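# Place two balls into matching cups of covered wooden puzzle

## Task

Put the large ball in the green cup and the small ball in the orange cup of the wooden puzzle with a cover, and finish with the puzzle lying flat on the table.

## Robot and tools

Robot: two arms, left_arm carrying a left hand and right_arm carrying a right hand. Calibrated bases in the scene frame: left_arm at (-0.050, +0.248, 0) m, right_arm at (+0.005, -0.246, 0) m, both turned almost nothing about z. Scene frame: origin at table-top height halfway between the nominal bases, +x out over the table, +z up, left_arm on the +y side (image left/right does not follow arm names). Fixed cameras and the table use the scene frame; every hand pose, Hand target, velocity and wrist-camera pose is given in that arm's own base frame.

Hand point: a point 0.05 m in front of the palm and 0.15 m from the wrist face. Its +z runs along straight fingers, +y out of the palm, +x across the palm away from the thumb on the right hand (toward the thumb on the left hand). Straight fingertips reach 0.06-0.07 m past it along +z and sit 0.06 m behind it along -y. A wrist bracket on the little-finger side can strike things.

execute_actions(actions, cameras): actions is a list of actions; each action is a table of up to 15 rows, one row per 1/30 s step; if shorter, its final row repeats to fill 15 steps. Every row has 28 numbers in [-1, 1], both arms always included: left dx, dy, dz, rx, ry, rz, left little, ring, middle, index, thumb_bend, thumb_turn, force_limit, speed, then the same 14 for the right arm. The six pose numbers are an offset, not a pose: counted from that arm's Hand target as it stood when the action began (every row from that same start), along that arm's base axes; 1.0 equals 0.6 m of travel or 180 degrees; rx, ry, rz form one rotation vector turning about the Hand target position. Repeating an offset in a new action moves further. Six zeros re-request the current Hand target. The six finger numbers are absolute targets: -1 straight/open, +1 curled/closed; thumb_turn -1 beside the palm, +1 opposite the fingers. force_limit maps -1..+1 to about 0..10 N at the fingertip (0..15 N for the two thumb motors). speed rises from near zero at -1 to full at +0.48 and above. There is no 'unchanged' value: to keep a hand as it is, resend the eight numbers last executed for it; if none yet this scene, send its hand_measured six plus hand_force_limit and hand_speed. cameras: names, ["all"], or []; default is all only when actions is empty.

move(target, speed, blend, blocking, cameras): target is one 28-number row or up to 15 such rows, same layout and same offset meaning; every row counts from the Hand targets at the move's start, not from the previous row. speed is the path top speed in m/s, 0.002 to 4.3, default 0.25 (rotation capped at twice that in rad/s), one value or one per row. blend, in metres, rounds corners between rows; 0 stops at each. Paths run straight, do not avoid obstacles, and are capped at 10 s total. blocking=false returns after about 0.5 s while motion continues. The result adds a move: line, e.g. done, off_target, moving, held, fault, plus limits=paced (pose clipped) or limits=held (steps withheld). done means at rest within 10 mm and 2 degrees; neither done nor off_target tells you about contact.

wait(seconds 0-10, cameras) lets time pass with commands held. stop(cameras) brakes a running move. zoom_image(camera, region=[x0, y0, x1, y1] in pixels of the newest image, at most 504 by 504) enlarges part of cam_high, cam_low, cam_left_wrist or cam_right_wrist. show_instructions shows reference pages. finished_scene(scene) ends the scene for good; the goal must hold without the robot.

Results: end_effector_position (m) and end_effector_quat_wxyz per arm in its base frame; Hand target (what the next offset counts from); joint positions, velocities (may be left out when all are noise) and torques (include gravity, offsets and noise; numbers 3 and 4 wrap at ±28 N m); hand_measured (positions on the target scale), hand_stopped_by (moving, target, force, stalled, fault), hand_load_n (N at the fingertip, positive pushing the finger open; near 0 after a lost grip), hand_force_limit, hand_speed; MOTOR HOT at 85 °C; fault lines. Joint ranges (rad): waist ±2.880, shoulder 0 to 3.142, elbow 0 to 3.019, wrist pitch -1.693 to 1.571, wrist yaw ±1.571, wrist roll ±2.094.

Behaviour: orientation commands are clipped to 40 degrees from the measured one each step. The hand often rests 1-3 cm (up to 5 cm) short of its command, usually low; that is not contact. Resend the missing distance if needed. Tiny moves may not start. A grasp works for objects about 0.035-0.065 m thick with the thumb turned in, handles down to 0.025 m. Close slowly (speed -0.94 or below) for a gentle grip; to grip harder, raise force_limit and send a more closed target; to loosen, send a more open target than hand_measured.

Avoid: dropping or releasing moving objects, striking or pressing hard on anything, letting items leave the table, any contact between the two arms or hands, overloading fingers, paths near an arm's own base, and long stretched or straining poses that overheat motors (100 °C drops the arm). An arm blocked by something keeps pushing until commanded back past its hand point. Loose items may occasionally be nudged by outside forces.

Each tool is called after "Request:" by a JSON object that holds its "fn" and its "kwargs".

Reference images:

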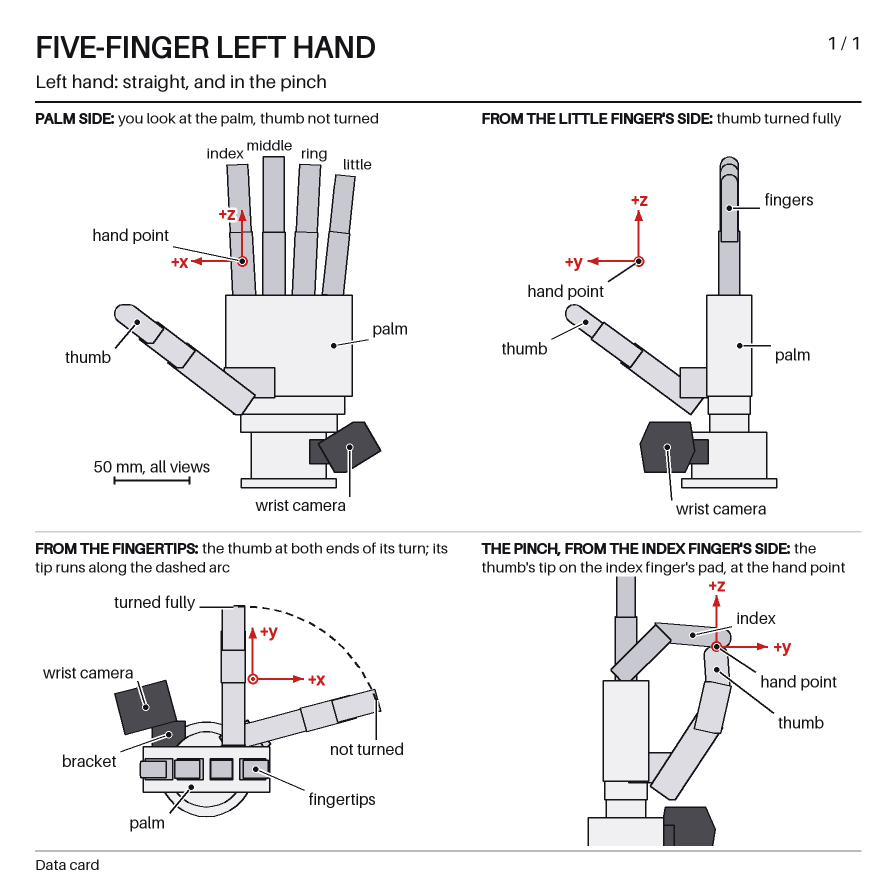

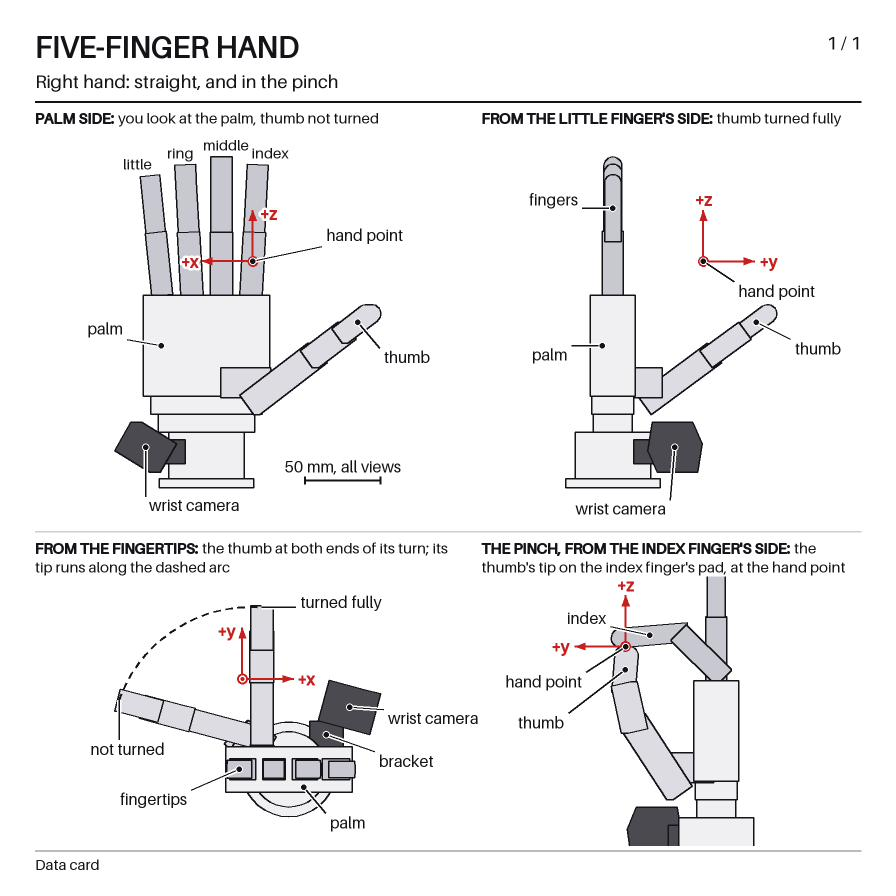

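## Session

Request:
{"fn": "execute_actions", "kwargs": {"actions": []}}

Request:
{"fn": "zoom_image", "kwargs": {"camera": "cam_high", "region": [400, 60, 620, 280]}}

Scene clock: 0.00 s.
left_arm: end_effector_position=(+0.4051, +0.4240, +0.1411) hand_measured=(-1.000, -1.000, -1.000, -1.000, -1.000, -1.000) hand_load_n=(+0.0, +0.0, +0.0, +0.0, +0.0, +0.0) hand_stopped_by=(target, target, target, target, target, target) hand_force_limit=0.00 hand_speed=-0.80 end_effector_quat_wxyz=(+0.018, +0.810, +0.220, +0.544) | right_arm: end_effector_position=(+0.3568, +0.1905, +0.3453) hand_measured=(-1.000, -1.000, -1.000, -1.000, -1.000, -1.000) hand_load_n=(+0.0, +0.0, +0.0, +0.0, +0.0, +0.0) hand_stopped_by=(target, target, target, target, target, target) hand_force_limit=0.00 hand_speed=-0.80 end_effector_quat_wxyz=(-0.344, +0.837, -0.425, -0.032)
Joint positions: left_arm=[1.128 1.721 0.92 0.181 0.794 -1.399] | right_arm=[0.203 1.272 1.457 -1.319 -0.573 -0.298]
Joint velocities: within noise
Joint torques (N m): no reading
Heat: left arm: hottest elbow 37 °C; right arm: hottest waist 28 °C.
Hand target: left_arm +0.4087, +0.4315, +0.1555; +0.007, +0.806, +0.211, +0.554 | right_arm +0.3615, +0.1915, +0.3595; -0.355, +0.836, -0.418, -0.018
camera_calibration:
cam_left_wrist: T_world_to_cam=[[-0.20567, 0.977548, -0.0458249, -0.318314], [-0.164702, 0.0115816, 0.986275, -0.0821892], [0.964662, 0.210395, 0.158622, -0.380039], [0, 0, 0, 1]] pos_world=[0.287605, 0.392077, 0.126757]
cam_right_wrist: T_world_to_cam=[[-0.581898, -0.514885, -0.629514, 0.530672], [-0.788078, 0.165859, 0.59281, 0.0406085], [-0.200819, 0.841061, -0.502283, 0.199484], [0, 0, 0, 1]] pos_world=[0.38086, 0.0987218, 0.41019]

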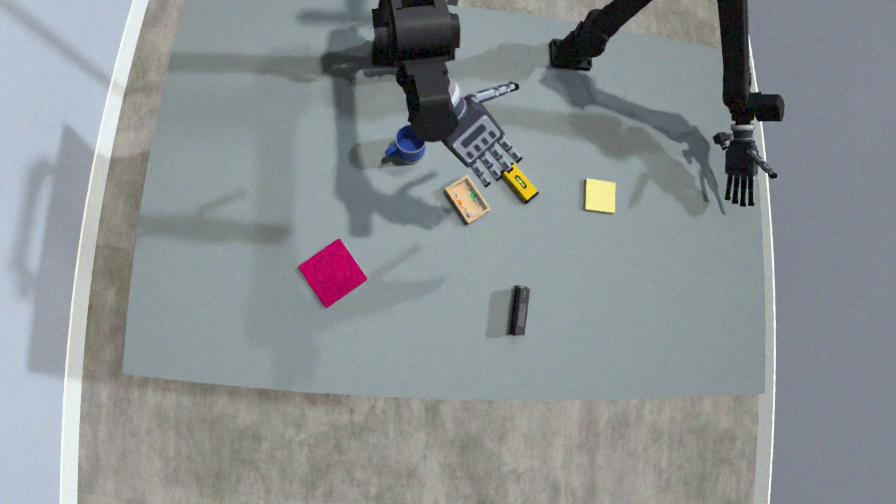

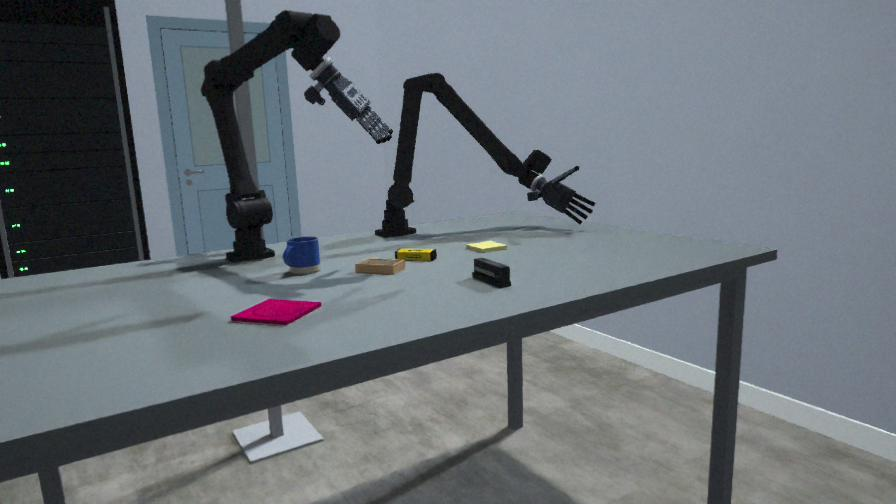

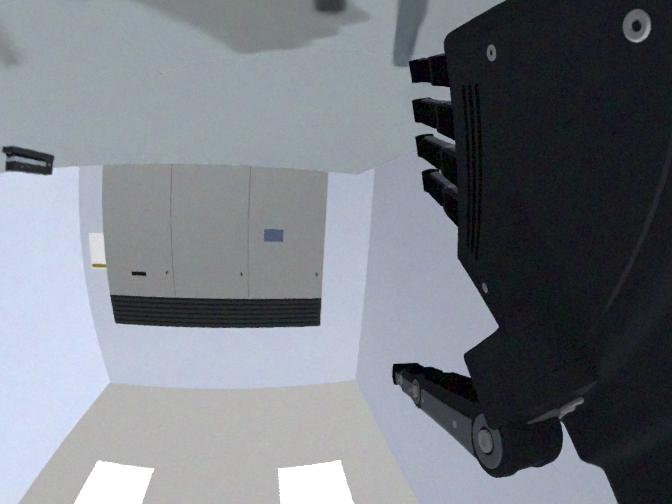

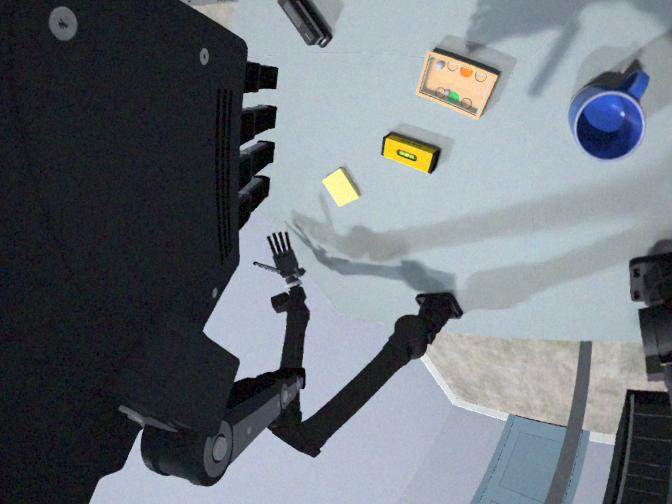

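Scaled by 2.291 from the camera's 896x504 image, which has a finer 1280x720 frame.

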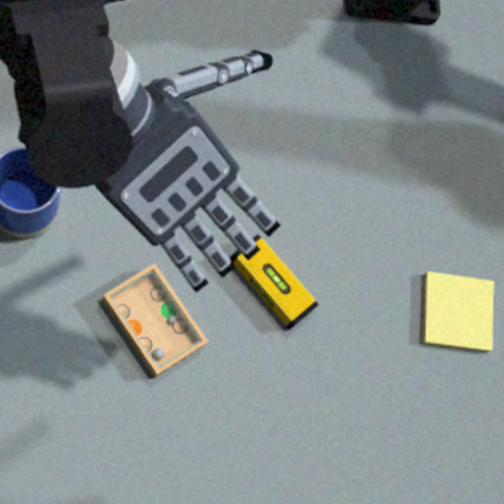

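Request:
{"fn": "zoom_image", "kwargs": {"camera": "cam_right_wrist", "region": [405, 35, 515, 135]}}

Request:
{"fn": "zoom_image", "kwargs": {"camera": "cam_high", "region": [435, 165, 505, 235]}}

Scaled by 4.582 from the camera's 672x504 image, which has a finer 960x720 frame.

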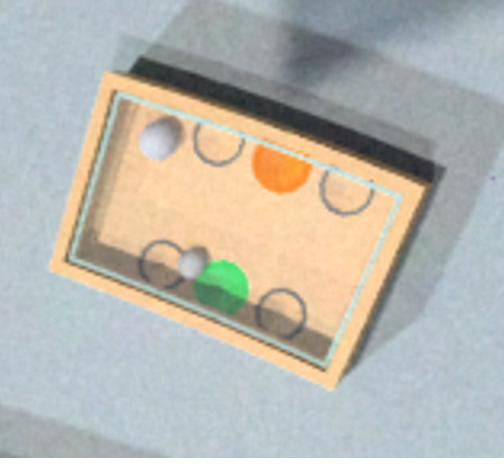

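Scaled by 7.200 from the camera's 896x504 image, which has a finer 1280x720 frame.

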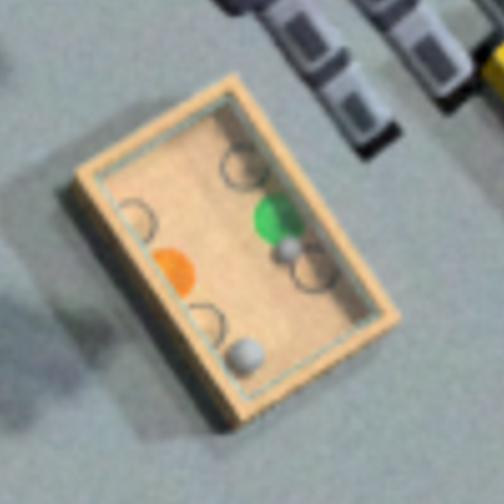

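Request:
{"fn": "move", "kwargs": {"target": [[0.1,-0.5,0.15,0,0,-0.26,-1,-1,-1,-1,-1,-1,0,-0.8,-0.2,-0.12,-0.05,0,0,0,-1,-1,-1,-1,-1,-1,0,-0.8],[0.08,-0.95,0.2,0,0,-0.528,-1,-1,-1,-1,-1,-1,0,-0.8,-0.22,-0.12,-0.05,0,0,0,-1,-1,-1,-1,-1,-1,0,-0.8]], "speed": 0.4, "blend": 0.05, "cameras": ["all"]}}

Scene clock: 133.50 s.
left_arm: end_effector_position=(+0.4430, -0.1381, +0.2635) hand_measured=(-1.000, -1.000, -1.000, -1.000, -1.000, -1.000) hand_load_n=(+0.5, -0.5, +0.0, +0.0, +0.0, +0.0) hand_stopped_by=(target, target, target, target, target, target) hand_force_limit=0.00 hand_speed=-0.80 end_effector_quat_wxyz=(+0.424, +0.709, -0.436, +0.357) | right_arm: end_effector_position=(+0.2342, +0.1226, +0.3275) hand_measured=(-1.000, -1.000, -1.000, -1.000, -1.000, -1.000) hand_load_n=(+0.0, +0.0, +0.0, +0.0, +0.0, +0.0) hand_stopped_by=(target, target, target, target, target, target) hand_force_limit=0.00 hand_speed=-0.80 end_effector_quat_wxyz=(-0.353, +0.835, -0.421, -0.024)
Joint positions: left_arm=[0.14 1.617 1.248 -1.181 1.174 -0.343] | right_arm=[0.03 0.934 1.175 -1.46 -0.645 -0.488]
Joint torques (N m): left_arm=[-2.02 -13.98 12.92 -0.38 0.66 -0.01] | right_arm=[-1.61 -4.07 8.08 0.72 -0.46 -0.26]
Heat: left arm: hottest elbow 40 °C; right arm: hottest elbow 32 °C.
Hand target: left_arm +0.4567, -0.1386, +0.2754; +0.413, +0.700, -0.452, +0.369 | right_arm +0.2294, +0.1195, +0.3293; -0.355, +0.836, -0.418, -0.018
Off the commanded pose: left_arm 0.018 m, 3 deg | right_arm 0.006 m, 1 deg.
move: off_target (left_arm)
camera_calibration:
cam_left_wrist: T_world_to_cam=[[0.98937, 0.130756, -0.0636436, -0.397178], [0.038132, 0.189068, 0.981223, -0.254211], [0.140334, -0.973219, 0.182073, -0.122184], [0, 0, 0, 1]] pos_world=[0.419796, -0.0189147, 0.246406]
cam_right_wrist: T_world_to_cam=[[-0.56812, -0.508142, -0.647326, 0.414895], [-0.801237, 0.162064, 0.575981, -0.0250221], [-0.187772, 0.845888, -0.499214, 0.218416], [0, 0, 0, 1]] pos_world=[0.256674, 0.030125, 0.392021]

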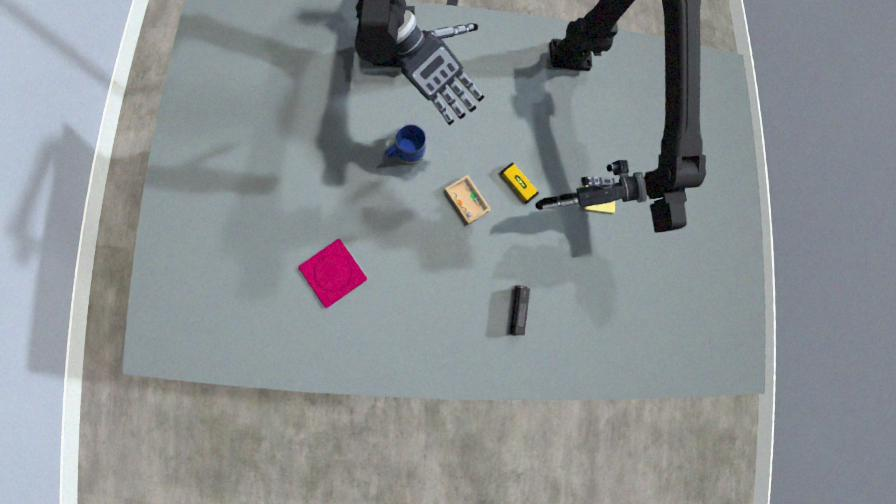

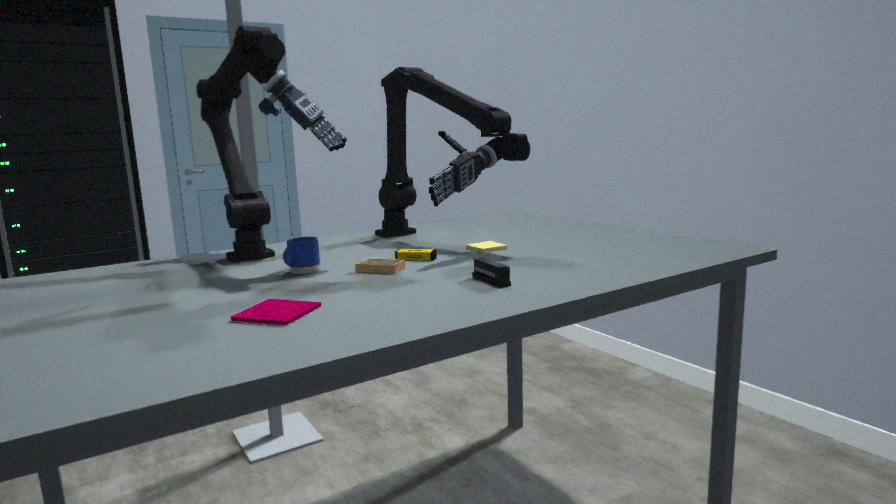

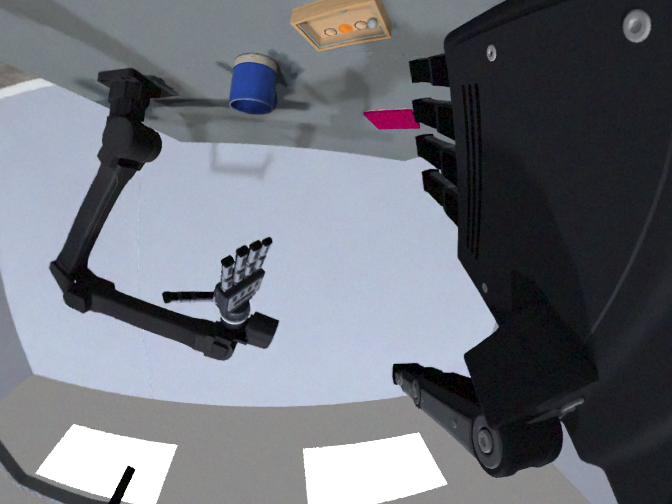

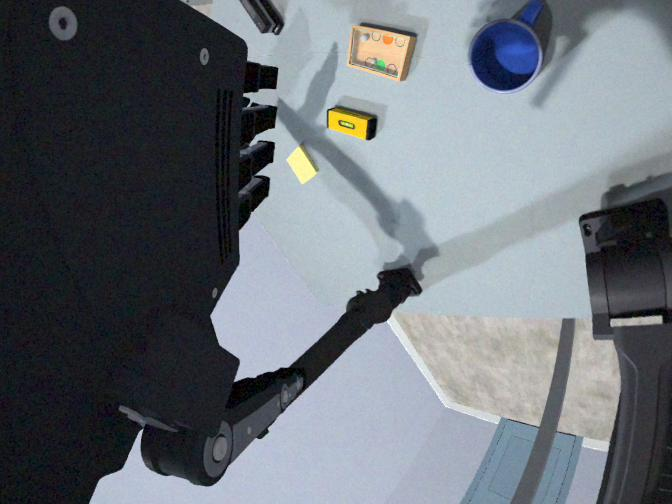

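Request:
{"fn": "move", "kwargs": {"target": [-0.022,-0.294,-0.108,0.2324,-0.439,-0.1819,-1,-1,-1,-1,-1,-1,0,-0.8,0,0,0,0,0,0,-1,-1,-1,-1,-1,-1,0,-0.8], "speed": 0.35, "cameras": ["all"]}}

Scene clock: 154.87 s.
left_arm: end_effector_position=(+0.4441, -0.3114, +0.1966) hand_measured=(-1.000, -1.000, -1.000, -1.000, -1.000, -1.000) hand_load_n=(+0.0, +0.0, +0.0, +0.0, -0.5, +0.0) hand_stopped_by=(target, target, target, target, target, target) hand_force_limit=0.00 hand_speed=-0.80 end_effector_quat_wxyz=(+0.116, -0.282, +0.858, -0.413) | right_arm: end_effector_position=(+0.2342, +0.1226, +0.3275) hand_measured=(-1.000, -1.000, -1.000, -1.000, -1.000, -1.000) hand_load_n=(+0.0, +0.0, +0.0, +0.0, +0.0, +0.0) hand_stopped_by=(target, target, target, target, target, target) hand_force_limit=0.00 hand_speed=-0.80 end_effector_quat_wxyz=(-0.353, +0.835, -0.421, -0.024)
Joint positions: left_arm=[-0.451 1.419 1.156 -0.493 0.402 0.309] | right_arm=[0.03 0.934 1.175 -1.46 -0.645 -0.488]
Joint torques (N m): left_arm=[-2.26 -16.21 9.24 2.09 0.13 0] | right_arm=[-1.61 -4.07 8.09 0.69 -0.45 -0.26]
Heat: left arm: hottest elbow 43 °C; right arm: hottest elbow 32 °C.
Hand target: left_arm +0.4434, -0.3149, +0.2106; +0.132, -0.265, +0.855, -0.426 | right_arm +0.2294, +0.1195, +0.3293; -0.355, +0.836, -0.418, -0.018
Off the commanded pose: left_arm 0.015 m, 3 deg | right_arm 0.006 m, 1 deg.
move: off_target (left_arm)
camera_calibration:
cam_left_wrist: T_world_to_cam=[[0.17734, -0.660462, 0.729617, -0.421453], [-0.975613, -0.0205466, 0.218532, 0.379063], [-0.129341, -0.750579, -0.647999, 0.0733709], [0, 0, 0, 1]] pos_world=[0.454049, -0.215494, 0.272206]
cam_right_wrist: T_world_to_cam=[[-0.56812, -0.508142, -0.647326, 0.414895], [-0.801237, 0.162064, 0.575981, -0.0250221], [-0.187772, 0.845888, -0.499214, 0.218416], [0, 0, 0, 1]] pos_world=[0.256674, 0.030125, 0.392021]

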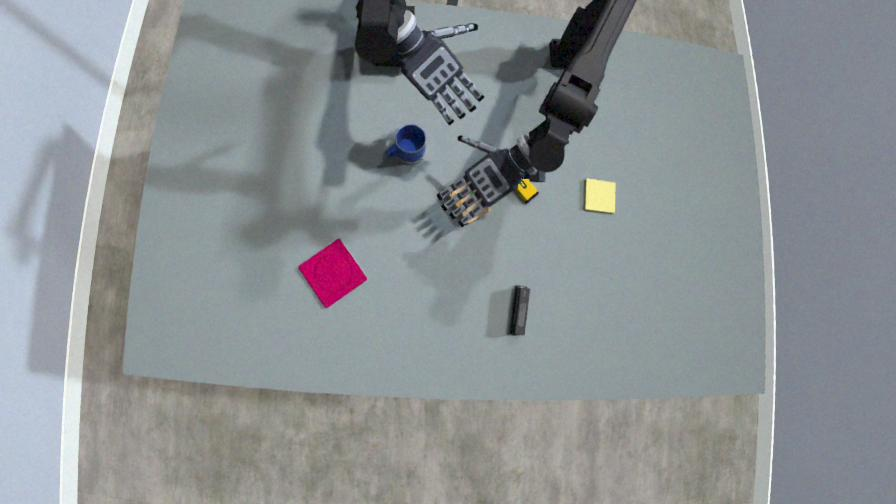

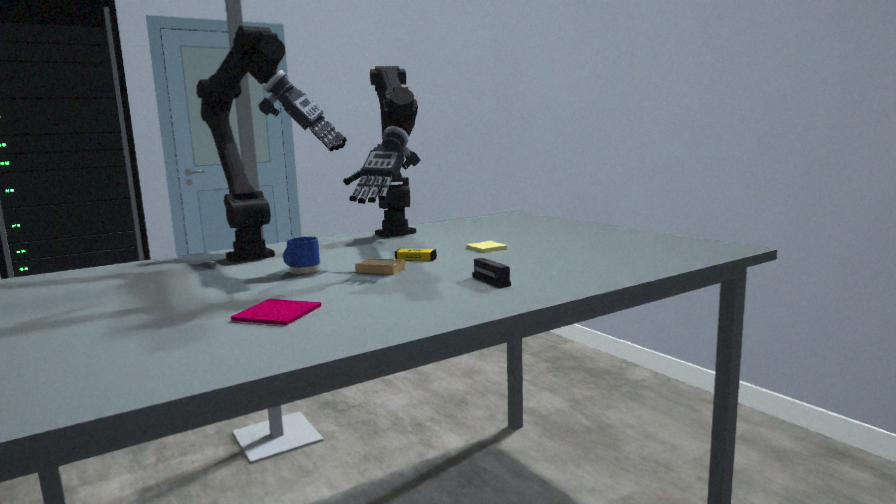

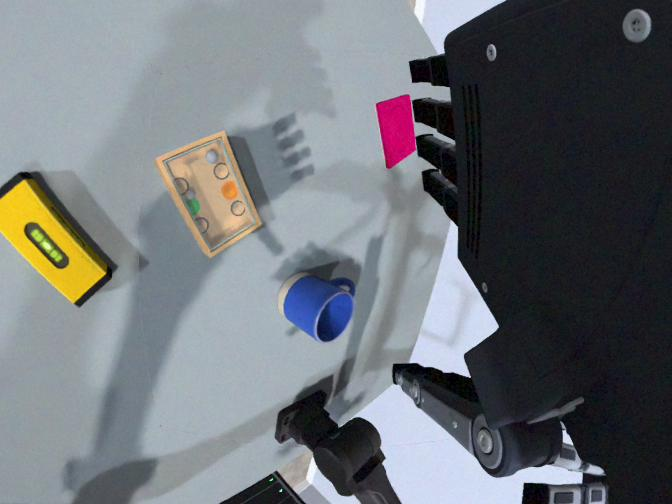

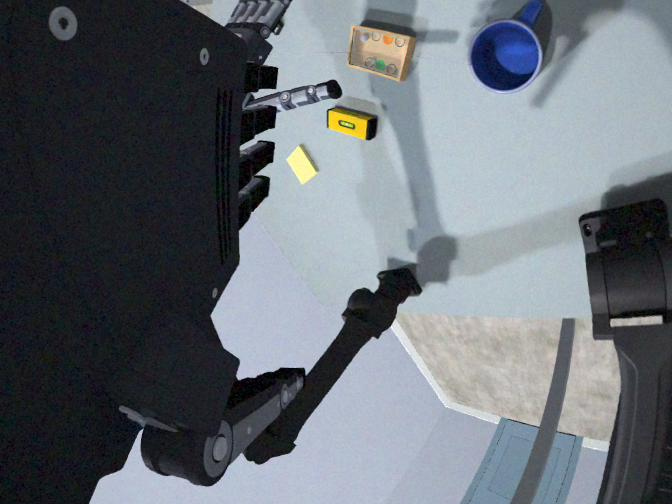

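Request:
{"fn": "zoom_image", "kwargs": {"camera": "cam_left_wrist", "region": [140, 120, 280, 260]}}

Scaled by 3.600 from the camera's 672x504 image, which has a finer 960x720 frame.

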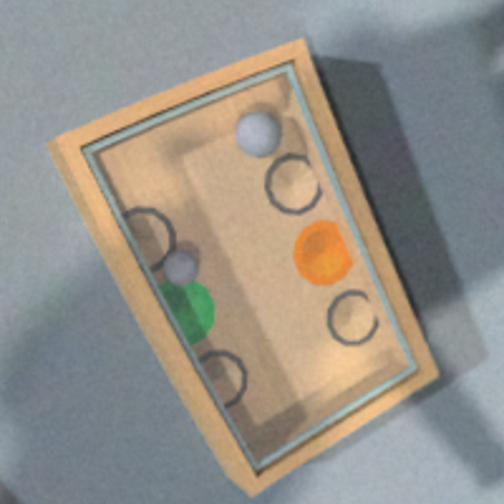

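Request:
{"fn": "move", "kwargs": {"target": [0.001,-0.0027,-0.234,-0.006,-0.0127,-0.002,-0.5,-0.5,-0.5,-0.5,-1,1,-0.6,0.12,0,0,0,0,0,0,-1,-1,-1,-1,-1,-1,0,-0.8], "speed": 0.1, "cameras": ["cam_left_wrist","cam_right_wrist","cam_high"]}}

Request:
{"fn": "zoom_image", "kwargs": {"camera": "cam_left_wrist", "region": [110, 40, 390, 310]}}

Scene clock: 186.07 s.
left_arm: end_effector_position=(+0.4442, -0.3110, +0.0730) hand_measured=(-0.500, -0.500, -0.500, -0.500, -1.000, +1.000) hand_load_n=(-0.5, +0.0, +0.5, +0.0, +0.0, +0.0) hand_stopped_by=(target, target, target, target, target, target) hand_force_limit=-0.60 hand_speed=0.12 end_effector_quat_wxyz=(+0.142, -0.267, +0.848, -0.436) | right_arm: end_effector_position=(+0.2342, +0.1226, +0.3275) hand_measured=(-1.000, -1.000, -1.000, -1.000, -1.000, -1.000) hand_load_n=(+0.0, +0.0, +0.0, +0.0, +0.0, +0.0) hand_stopped_by=(target, target, target, target, target, target) hand_force_limit=0.00 hand_speed=-0.80 end_effector_quat_wxyz=(-0.353, +0.835, -0.421, -0.024)
Joint positions: left_arm=[-0.451 1.542 0.897 -0.036 0.402 0.316] | right_arm=[0.03 0.934 1.175 -1.46 -0.645 -0.488]
Joint torques (N m): left_arm=[-2.37 -13.22 7.97 2.18 0.23 0] | right_arm=[-1.61 -4.01 8.09 0.7 -0.46 -0.25]
Heat: left arm: hottest elbow 42 °C; right arm: hottest elbow 32 °C.
Hand target: left_arm +0.4440, -0.3166, +0.0703; +0.145, -0.255, +0.849, -0.440 | right_arm +0.2294, +0.1195, +0.3293; -0.355, +0.836, -0.418, -0.018
Off the commanded pose: left_arm 0.006 m, 1 deg | right_arm 0.006 m, 1 deg.
move: done
camera_calibration:
cam_left_wrist: T_world_to_cam=[[0.120406, -0.63873, 0.759952, -0.301205], [-0.989009, -0.0110117, 0.147442, 0.420307], [-0.0858075, -0.769352, -0.633036, -0.0326384], [0, 0, 0, 1]] pos_world=[0.449154, -0.212871, 0.146269]
cam_right_wrist: T_world_to_cam=[[-0.56812, -0.508142, -0.647326, 0.414895], [-0.801237, 0.162064, 0.575981, -0.0250221], [-0.187772, 0.845888, -0.499214, 0.218416], [0, 0, 0, 1]] pos_world=[0.256674, 0.030125, 0.392021]
Images, in order (width x height): cam_high 896x504, cam_left_wrist 672x504, cam_right_wrist 672x504.

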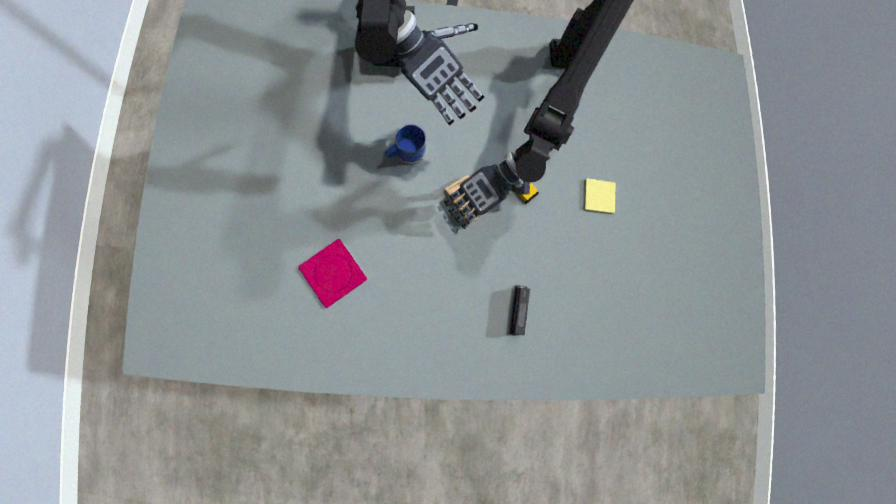

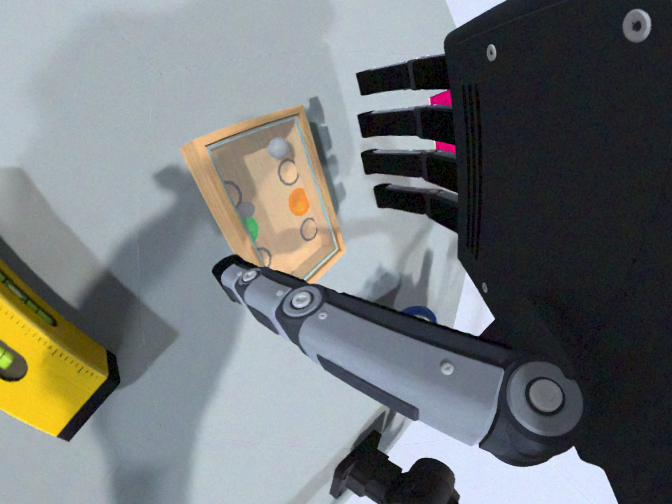

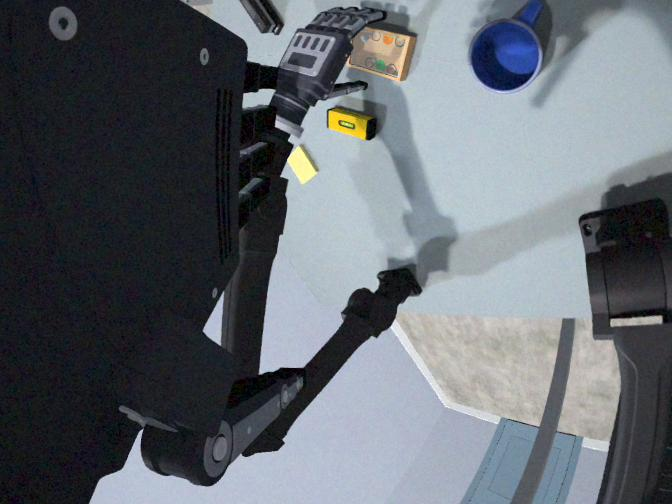

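Scaled by 1.800 from the camera's 672x504 image, which has a finer 960x720 frame.

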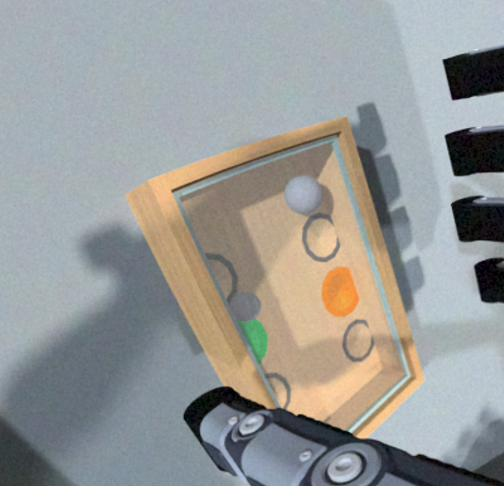

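Request:
{"fn": "move", "kwargs": {"target": [-0.0058,-0.008,-0.039,0.0036,0.0104,-0.001,-0.5,-0.5,-0.5,-0.5,-1,1,-0.6,0.12,0,0,0,0,0,0,-1,-1,-1,-1,-1,-1,0,-0.8], "speed": 0.06, "cameras": ["cam_left_wrist","cam_low"]}}

Request:
{"fn": "zoom_image", "kwargs": {"camera": "cam_left_wrist", "region": [180, 60, 380, 260]}}

Request:
{"fn": "zoom_image", "kwargs": {"camera": "cam_low", "region": [340, 200, 440, 290]}}

Scene clock: 230.53 s.
left_arm: end_effector_position=(+0.4430, -0.3147, +0.0516) hand_measured=(-0.500, -0.500, -0.500, -0.500, -1.000, +1.000) hand_load_n=(+0.0, +0.0, +0.0, +0.0, +0.0, +0.0) hand_stopped_by=(target, target, target, target, target, target) hand_force_limit=-0.60 hand_speed=0.12 end_effector_quat_wxyz=(+0.132, -0.268, +0.853, -0.429) | right_arm: end_effector_position=(+0.2342, +0.1226, +0.3275) hand_measured=(-1.000, -1.000, -1.000, -1.000, -1.000, -1.000) hand_load_n=(+0.0, +0.0, +0.0, +0.0, +0.0, +0.0) hand_stopped_by=(target, target, target, target, target, target) hand_force_limit=0.00 hand_speed=-0.80 end_effector_quat_wxyz=(-0.353, +0.835, -0.421, -0.024)
Joint positions: left_arm=[-0.458 1.59 0.897 -0.014 0.402 0.316] | right_arm=[0.03 0.934 1.175 -1.46 -0.645 -0.488]
Joint torques (N m): left_arm=[-2.73 -13.57 7.47 2.13 0.12 -0.1] | right_arm=[-1.61 -4.01 8.08 0.72 -0.46 -0.26]
Heat: left arm: hottest elbow 40 °C; right arm: hottest elbow 31 °C.
Hand target: left_arm +0.4406, -0.3214, +0.0470; +0.132, -0.260, +0.854, -0.431 | right_arm +0.2294, +0.1195, +0.3293; -0.355, +0.836, -0.418, -0.018
Off the commanded pose: left_arm 0.009 m, 1 deg | right_arm 0.006 m, 1 deg.
move: done
camera_calibration:
cam_left_wrist: T_world_to_cam=[[0.133601, -0.648388, 0.749496, -0.295569], [-0.985309, -0.00571923, 0.170688, 0.421036], [-0.106385, -0.761289, -0.639626, -0.0371644], [0, 0, 0, 1]] pos_world=[0.450385, -0.217528, 0.125891]
Images, in order (width x height): cam_low 896x504, cam_left_wrist 672x504.

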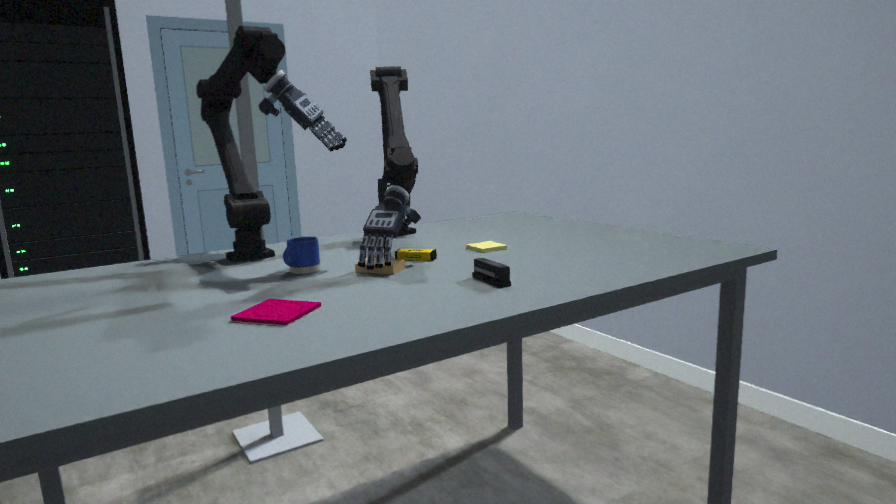

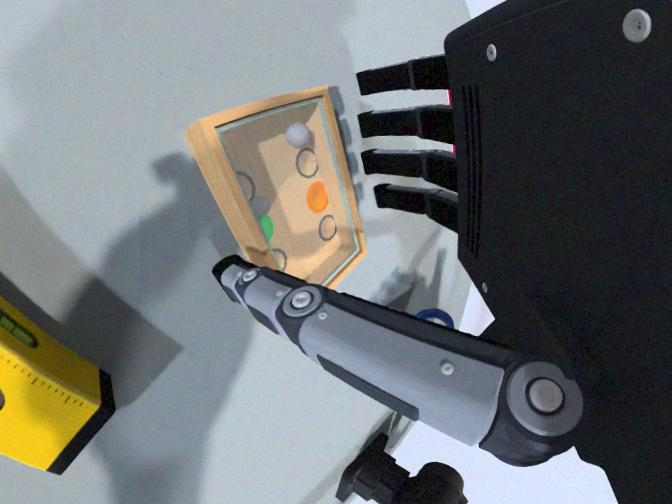

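Scaled by 2.520 from the camera's 672x504 image, which has a finer 960x720 frame.

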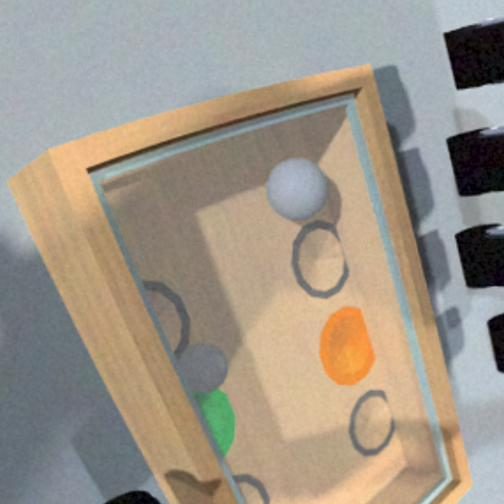

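Scaled by 5.040 from the camera's 896x504 image, which has a finer 1280x720 frame.

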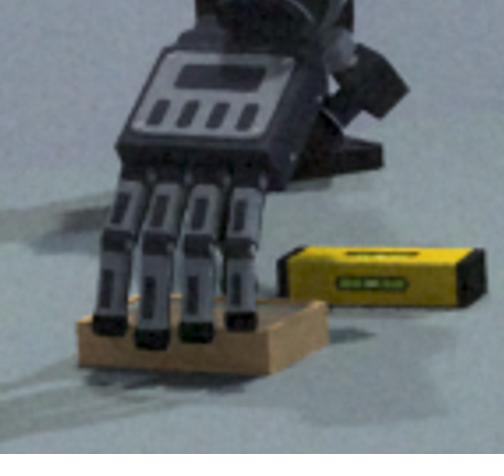

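Request:
{"fn": "move", "kwargs": {"target": [-0.0057,0.001,-0.0135,0,0,0,-0.5,-0.5,-0.5,-0.5,-1,1,-0.6,-0.94,0,0,0,0,0,0,-1,-1,-1,-1,-1,-1,0,-0.8], "speed": 0.04, "cameras": ["cam_left_wrist","cam_low"]}}

Request:
{"fn": "zoom_image", "kwargs": {"camera": "cam_low", "region": [340, 200, 440, 290]}}

Scene clock: 258.03 s.
left_arm: end_effector_position=(+0.4399, -0.3141, +0.0446) hand_measured=(-0.500, -0.500, -0.500, -0.500, -1.000, +1.000) hand_load_n=(+0.0, +0.0, -0.5, +0.0, +0.0, +0.0) hand_stopped_by=(target, target, target, target, target, target) hand_force_limit=-0.60 hand_speed=-0.94 end_effector_quat_wxyz=(+0.133, -0.267, +0.853, -0.429) | right_arm: end_effector_position=(+0.2342, +0.1226, +0.3275) hand_measured=(-1.000, -1.000, -1.000, -1.000, -1.000, -1.000) hand_load_n=(+0.0, +0.0, +0.0, +0.0, +0.0, +0.0) hand_stopped_by=(target, target, target, target, target, target) hand_force_limit=0.00 hand_speed=-0.80 end_effector_quat_wxyz=(-0.353, +0.835, -0.421, -0.024)
Joint positions: left_arm=[-0.46 1.596 0.88 0.012 0.401 0.316] | right_arm=[0.03 0.934 1.175 -1.46 -0.645 -0.488]
Joint torques (N m): left_arm=[-2.73 -13.22 7.36 2.18 0.1 -0.11] | right_arm=[-1.61 -4.07 8.09 0.7 -0.46 -0.26]
Heat: left arm: hottest elbow 40 °C; right arm: hottest elbow 31 °C.
Hand target: left_arm +0.4372, -0.3207, +0.0388; +0.132, -0.260, +0.854, -0.431 | right_arm +0.2294, +0.1195, +0.3293; -0.355, +0.836, -0.418, -0.018
Off the commanded pose: left_arm 0.009 m, 1 deg | right_arm 0.006 m, 1 deg.
move: done
camera_calibration:
cam_left_wrist: T_world_to_cam=[[0.13089, -0.648137, 0.750191, -0.288257], [-0.985773, -0.00459638, 0.168022, 0.419843], [-0.105453, -0.76151, -0.639517, -0.0419266], [0, 0, 0, 1]] pos_world=[0.447178, -0.216827, 0.118892]
Images, in order (width x height): cam_low 896x504, cam_left_wrist 672x504.

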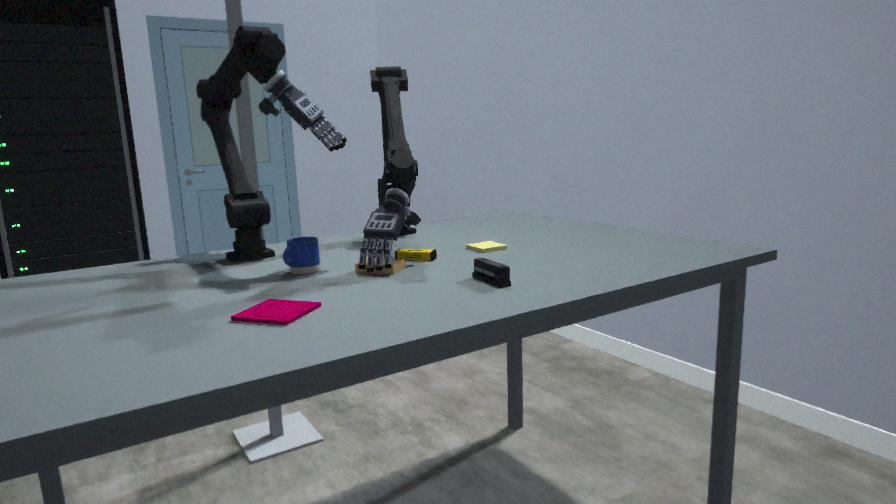

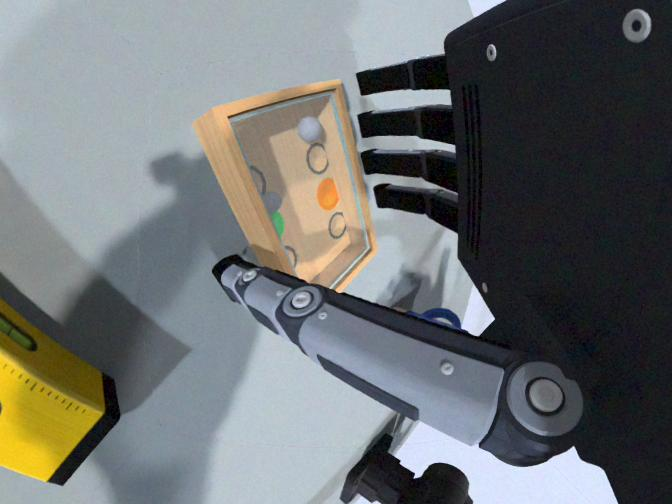

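Scaled by 5.040 from the camera's 896x504 image, which has a finer 1280x720 frame.

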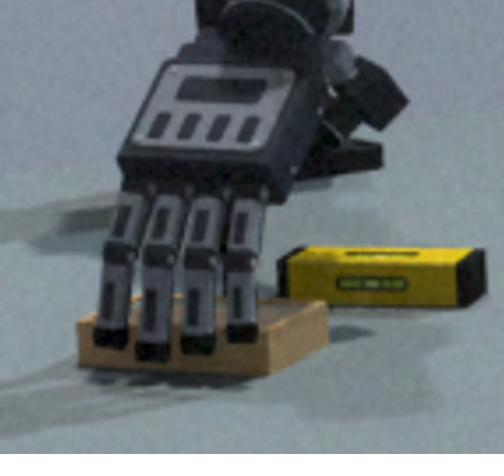

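Request:
{"fn": "move", "kwargs": {"target": [0,0,-0.002,0,0,0,0.2,0.2,0.2,0.2,-1,1,-0.6,-0.94,0,0,0,0,0,0,-1,-1,-1,-1,-1,-1,0,-0.8], "speed": 0.04, "cameras": ["cam_left_wrist","cam_low","cam_right_wrist"]}}

Request:
{"fn": "zoom_image", "kwargs": {"camera": "cam_low", "region": [340, 200, 440, 290]}}

Request:
{"fn": "zoom_image", "kwargs": {"camera": "cam_right_wrist", "region": [320, 0, 440, 110]}}

Scene clock: 283.73 s.
left_arm: end_effector_position=(+0.4406, -0.3144, +0.0442) hand_measured=(-0.078, -0.118, -0.134, -0.118, -1.000, +1.000) hand_load_n=(+3.5, +1.5, +1.0, +4.0, +1.0, +2.5) hand_stopped_by=(force, force, force, force, target, target) hand_force_limit=-0.60 hand_speed=-0.94 end_effector_quat_wxyz=(+0.133, -0.267, +0.852, -0.430) | right_arm: end_effector_position=(+0.2342, +0.1226, +0.3275) hand_measured=(-1.000, -1.000, -1.000, -1.000, -1.000, -1.000) hand_load_n=(+0.0, +0.0, +0.0, +0.0, +0.0, -0.5) hand_stopped_by=(target, target, target, target, target, target) hand_force_limit=0.00 hand_speed=-0.80 end_effector_quat_wxyz=(-0.353, +0.835, -0.421, -0.024)
Joint positions: left_arm=[-0.46 1.598 0.88 0.016 0.4 0.316] | right_arm=[0.03 0.934 1.175 -1.46 -0.645 -0.488]
Joint torques (N m): left_arm=[-2.73 -13.22 7.24 2.13 0.11 -0.11] | right_arm=[-1.67 -4.01 8.09 0.68 -0.45 -0.25]
Heat: left arm: hottest elbow 39 °C; right arm: hottest elbow 31 °C.
Hand target: left_arm +0.4372, -0.3207, +0.0375; +0.132, -0.260, +0.854, -0.431 | right_arm +0.2294, +0.1195, +0.3293; -0.355, +0.836, -0.418, -0.018
Off the commanded pose: left_arm 0.010 m, 1 deg | right_arm 0.006 m, 1 deg.
move: done
camera_calibration:
cam_left_wrist: T_world_to_cam=[[0.129515, -0.64745, 0.751022, -0.287406], [-0.986126, -0.00479218, 0.165928, 0.420772], [-0.103831, -0.762093, -0.639088, -0.0432477], [0, 0, 0, 1]] pos_world=[0.447667, -0.217023, 0.118391]
cam_right_wrist: T_world_to_cam=[[-0.56812, -0.508142, -0.647326, 0.414895], [-0.801237, 0.162064, 0.575981, -0.0250221], [-0.187772, 0.845888, -0.499214, 0.218416], [0, 0, 0, 1]] pos_world=[0.256674, 0.030125, 0.392021]
Images, in order (width x height): cam_low 896x504, cam_left_wrist 672x504, cam_right_wrist 672x504.

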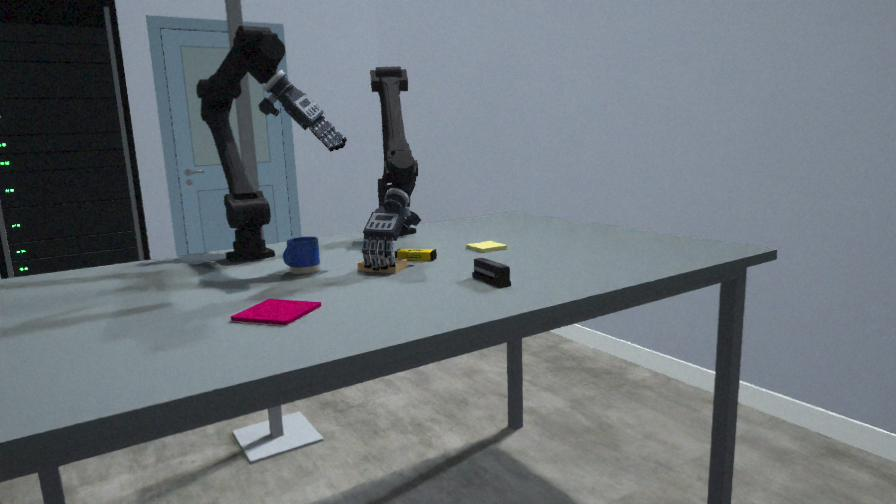

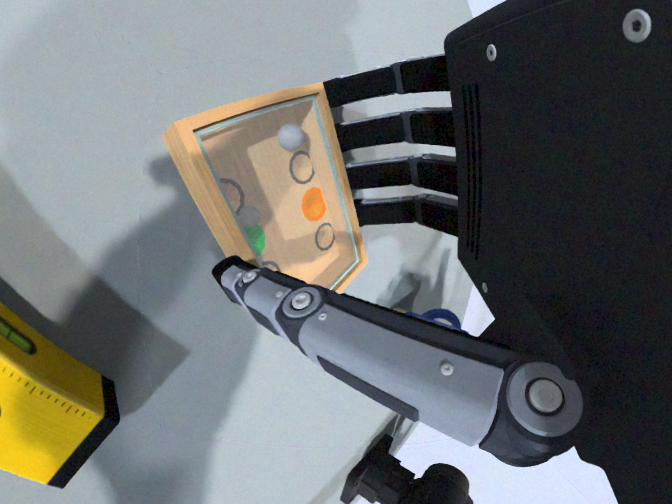

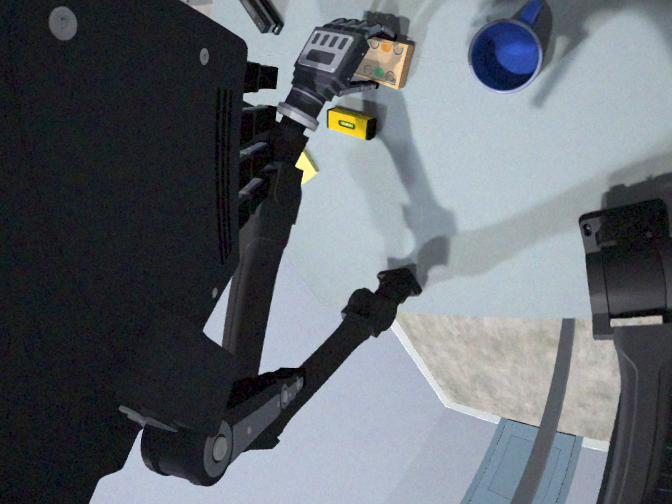

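Scaled by 5.040 from the camera's 896x504 image, which has a finer 1280x720 frame.

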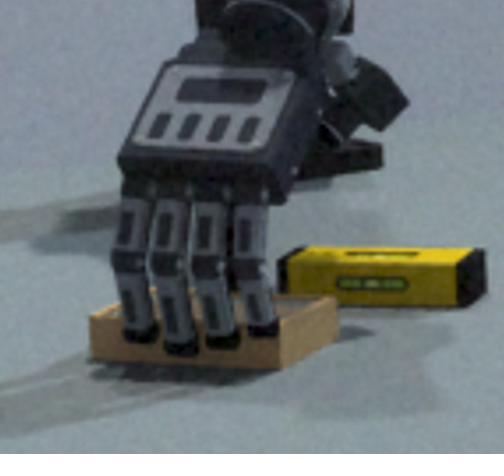

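Scaled by 4.200 from the camera's 672x504 image, which has a finer 960x720 frame.

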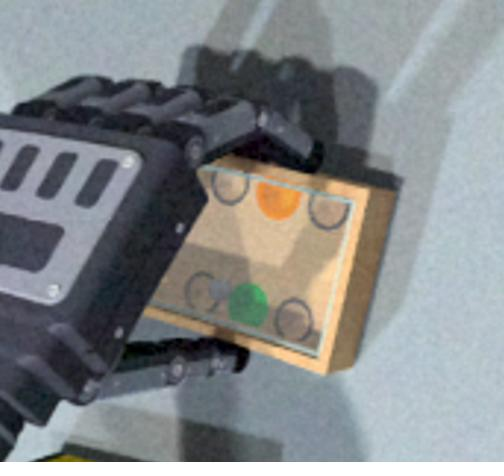

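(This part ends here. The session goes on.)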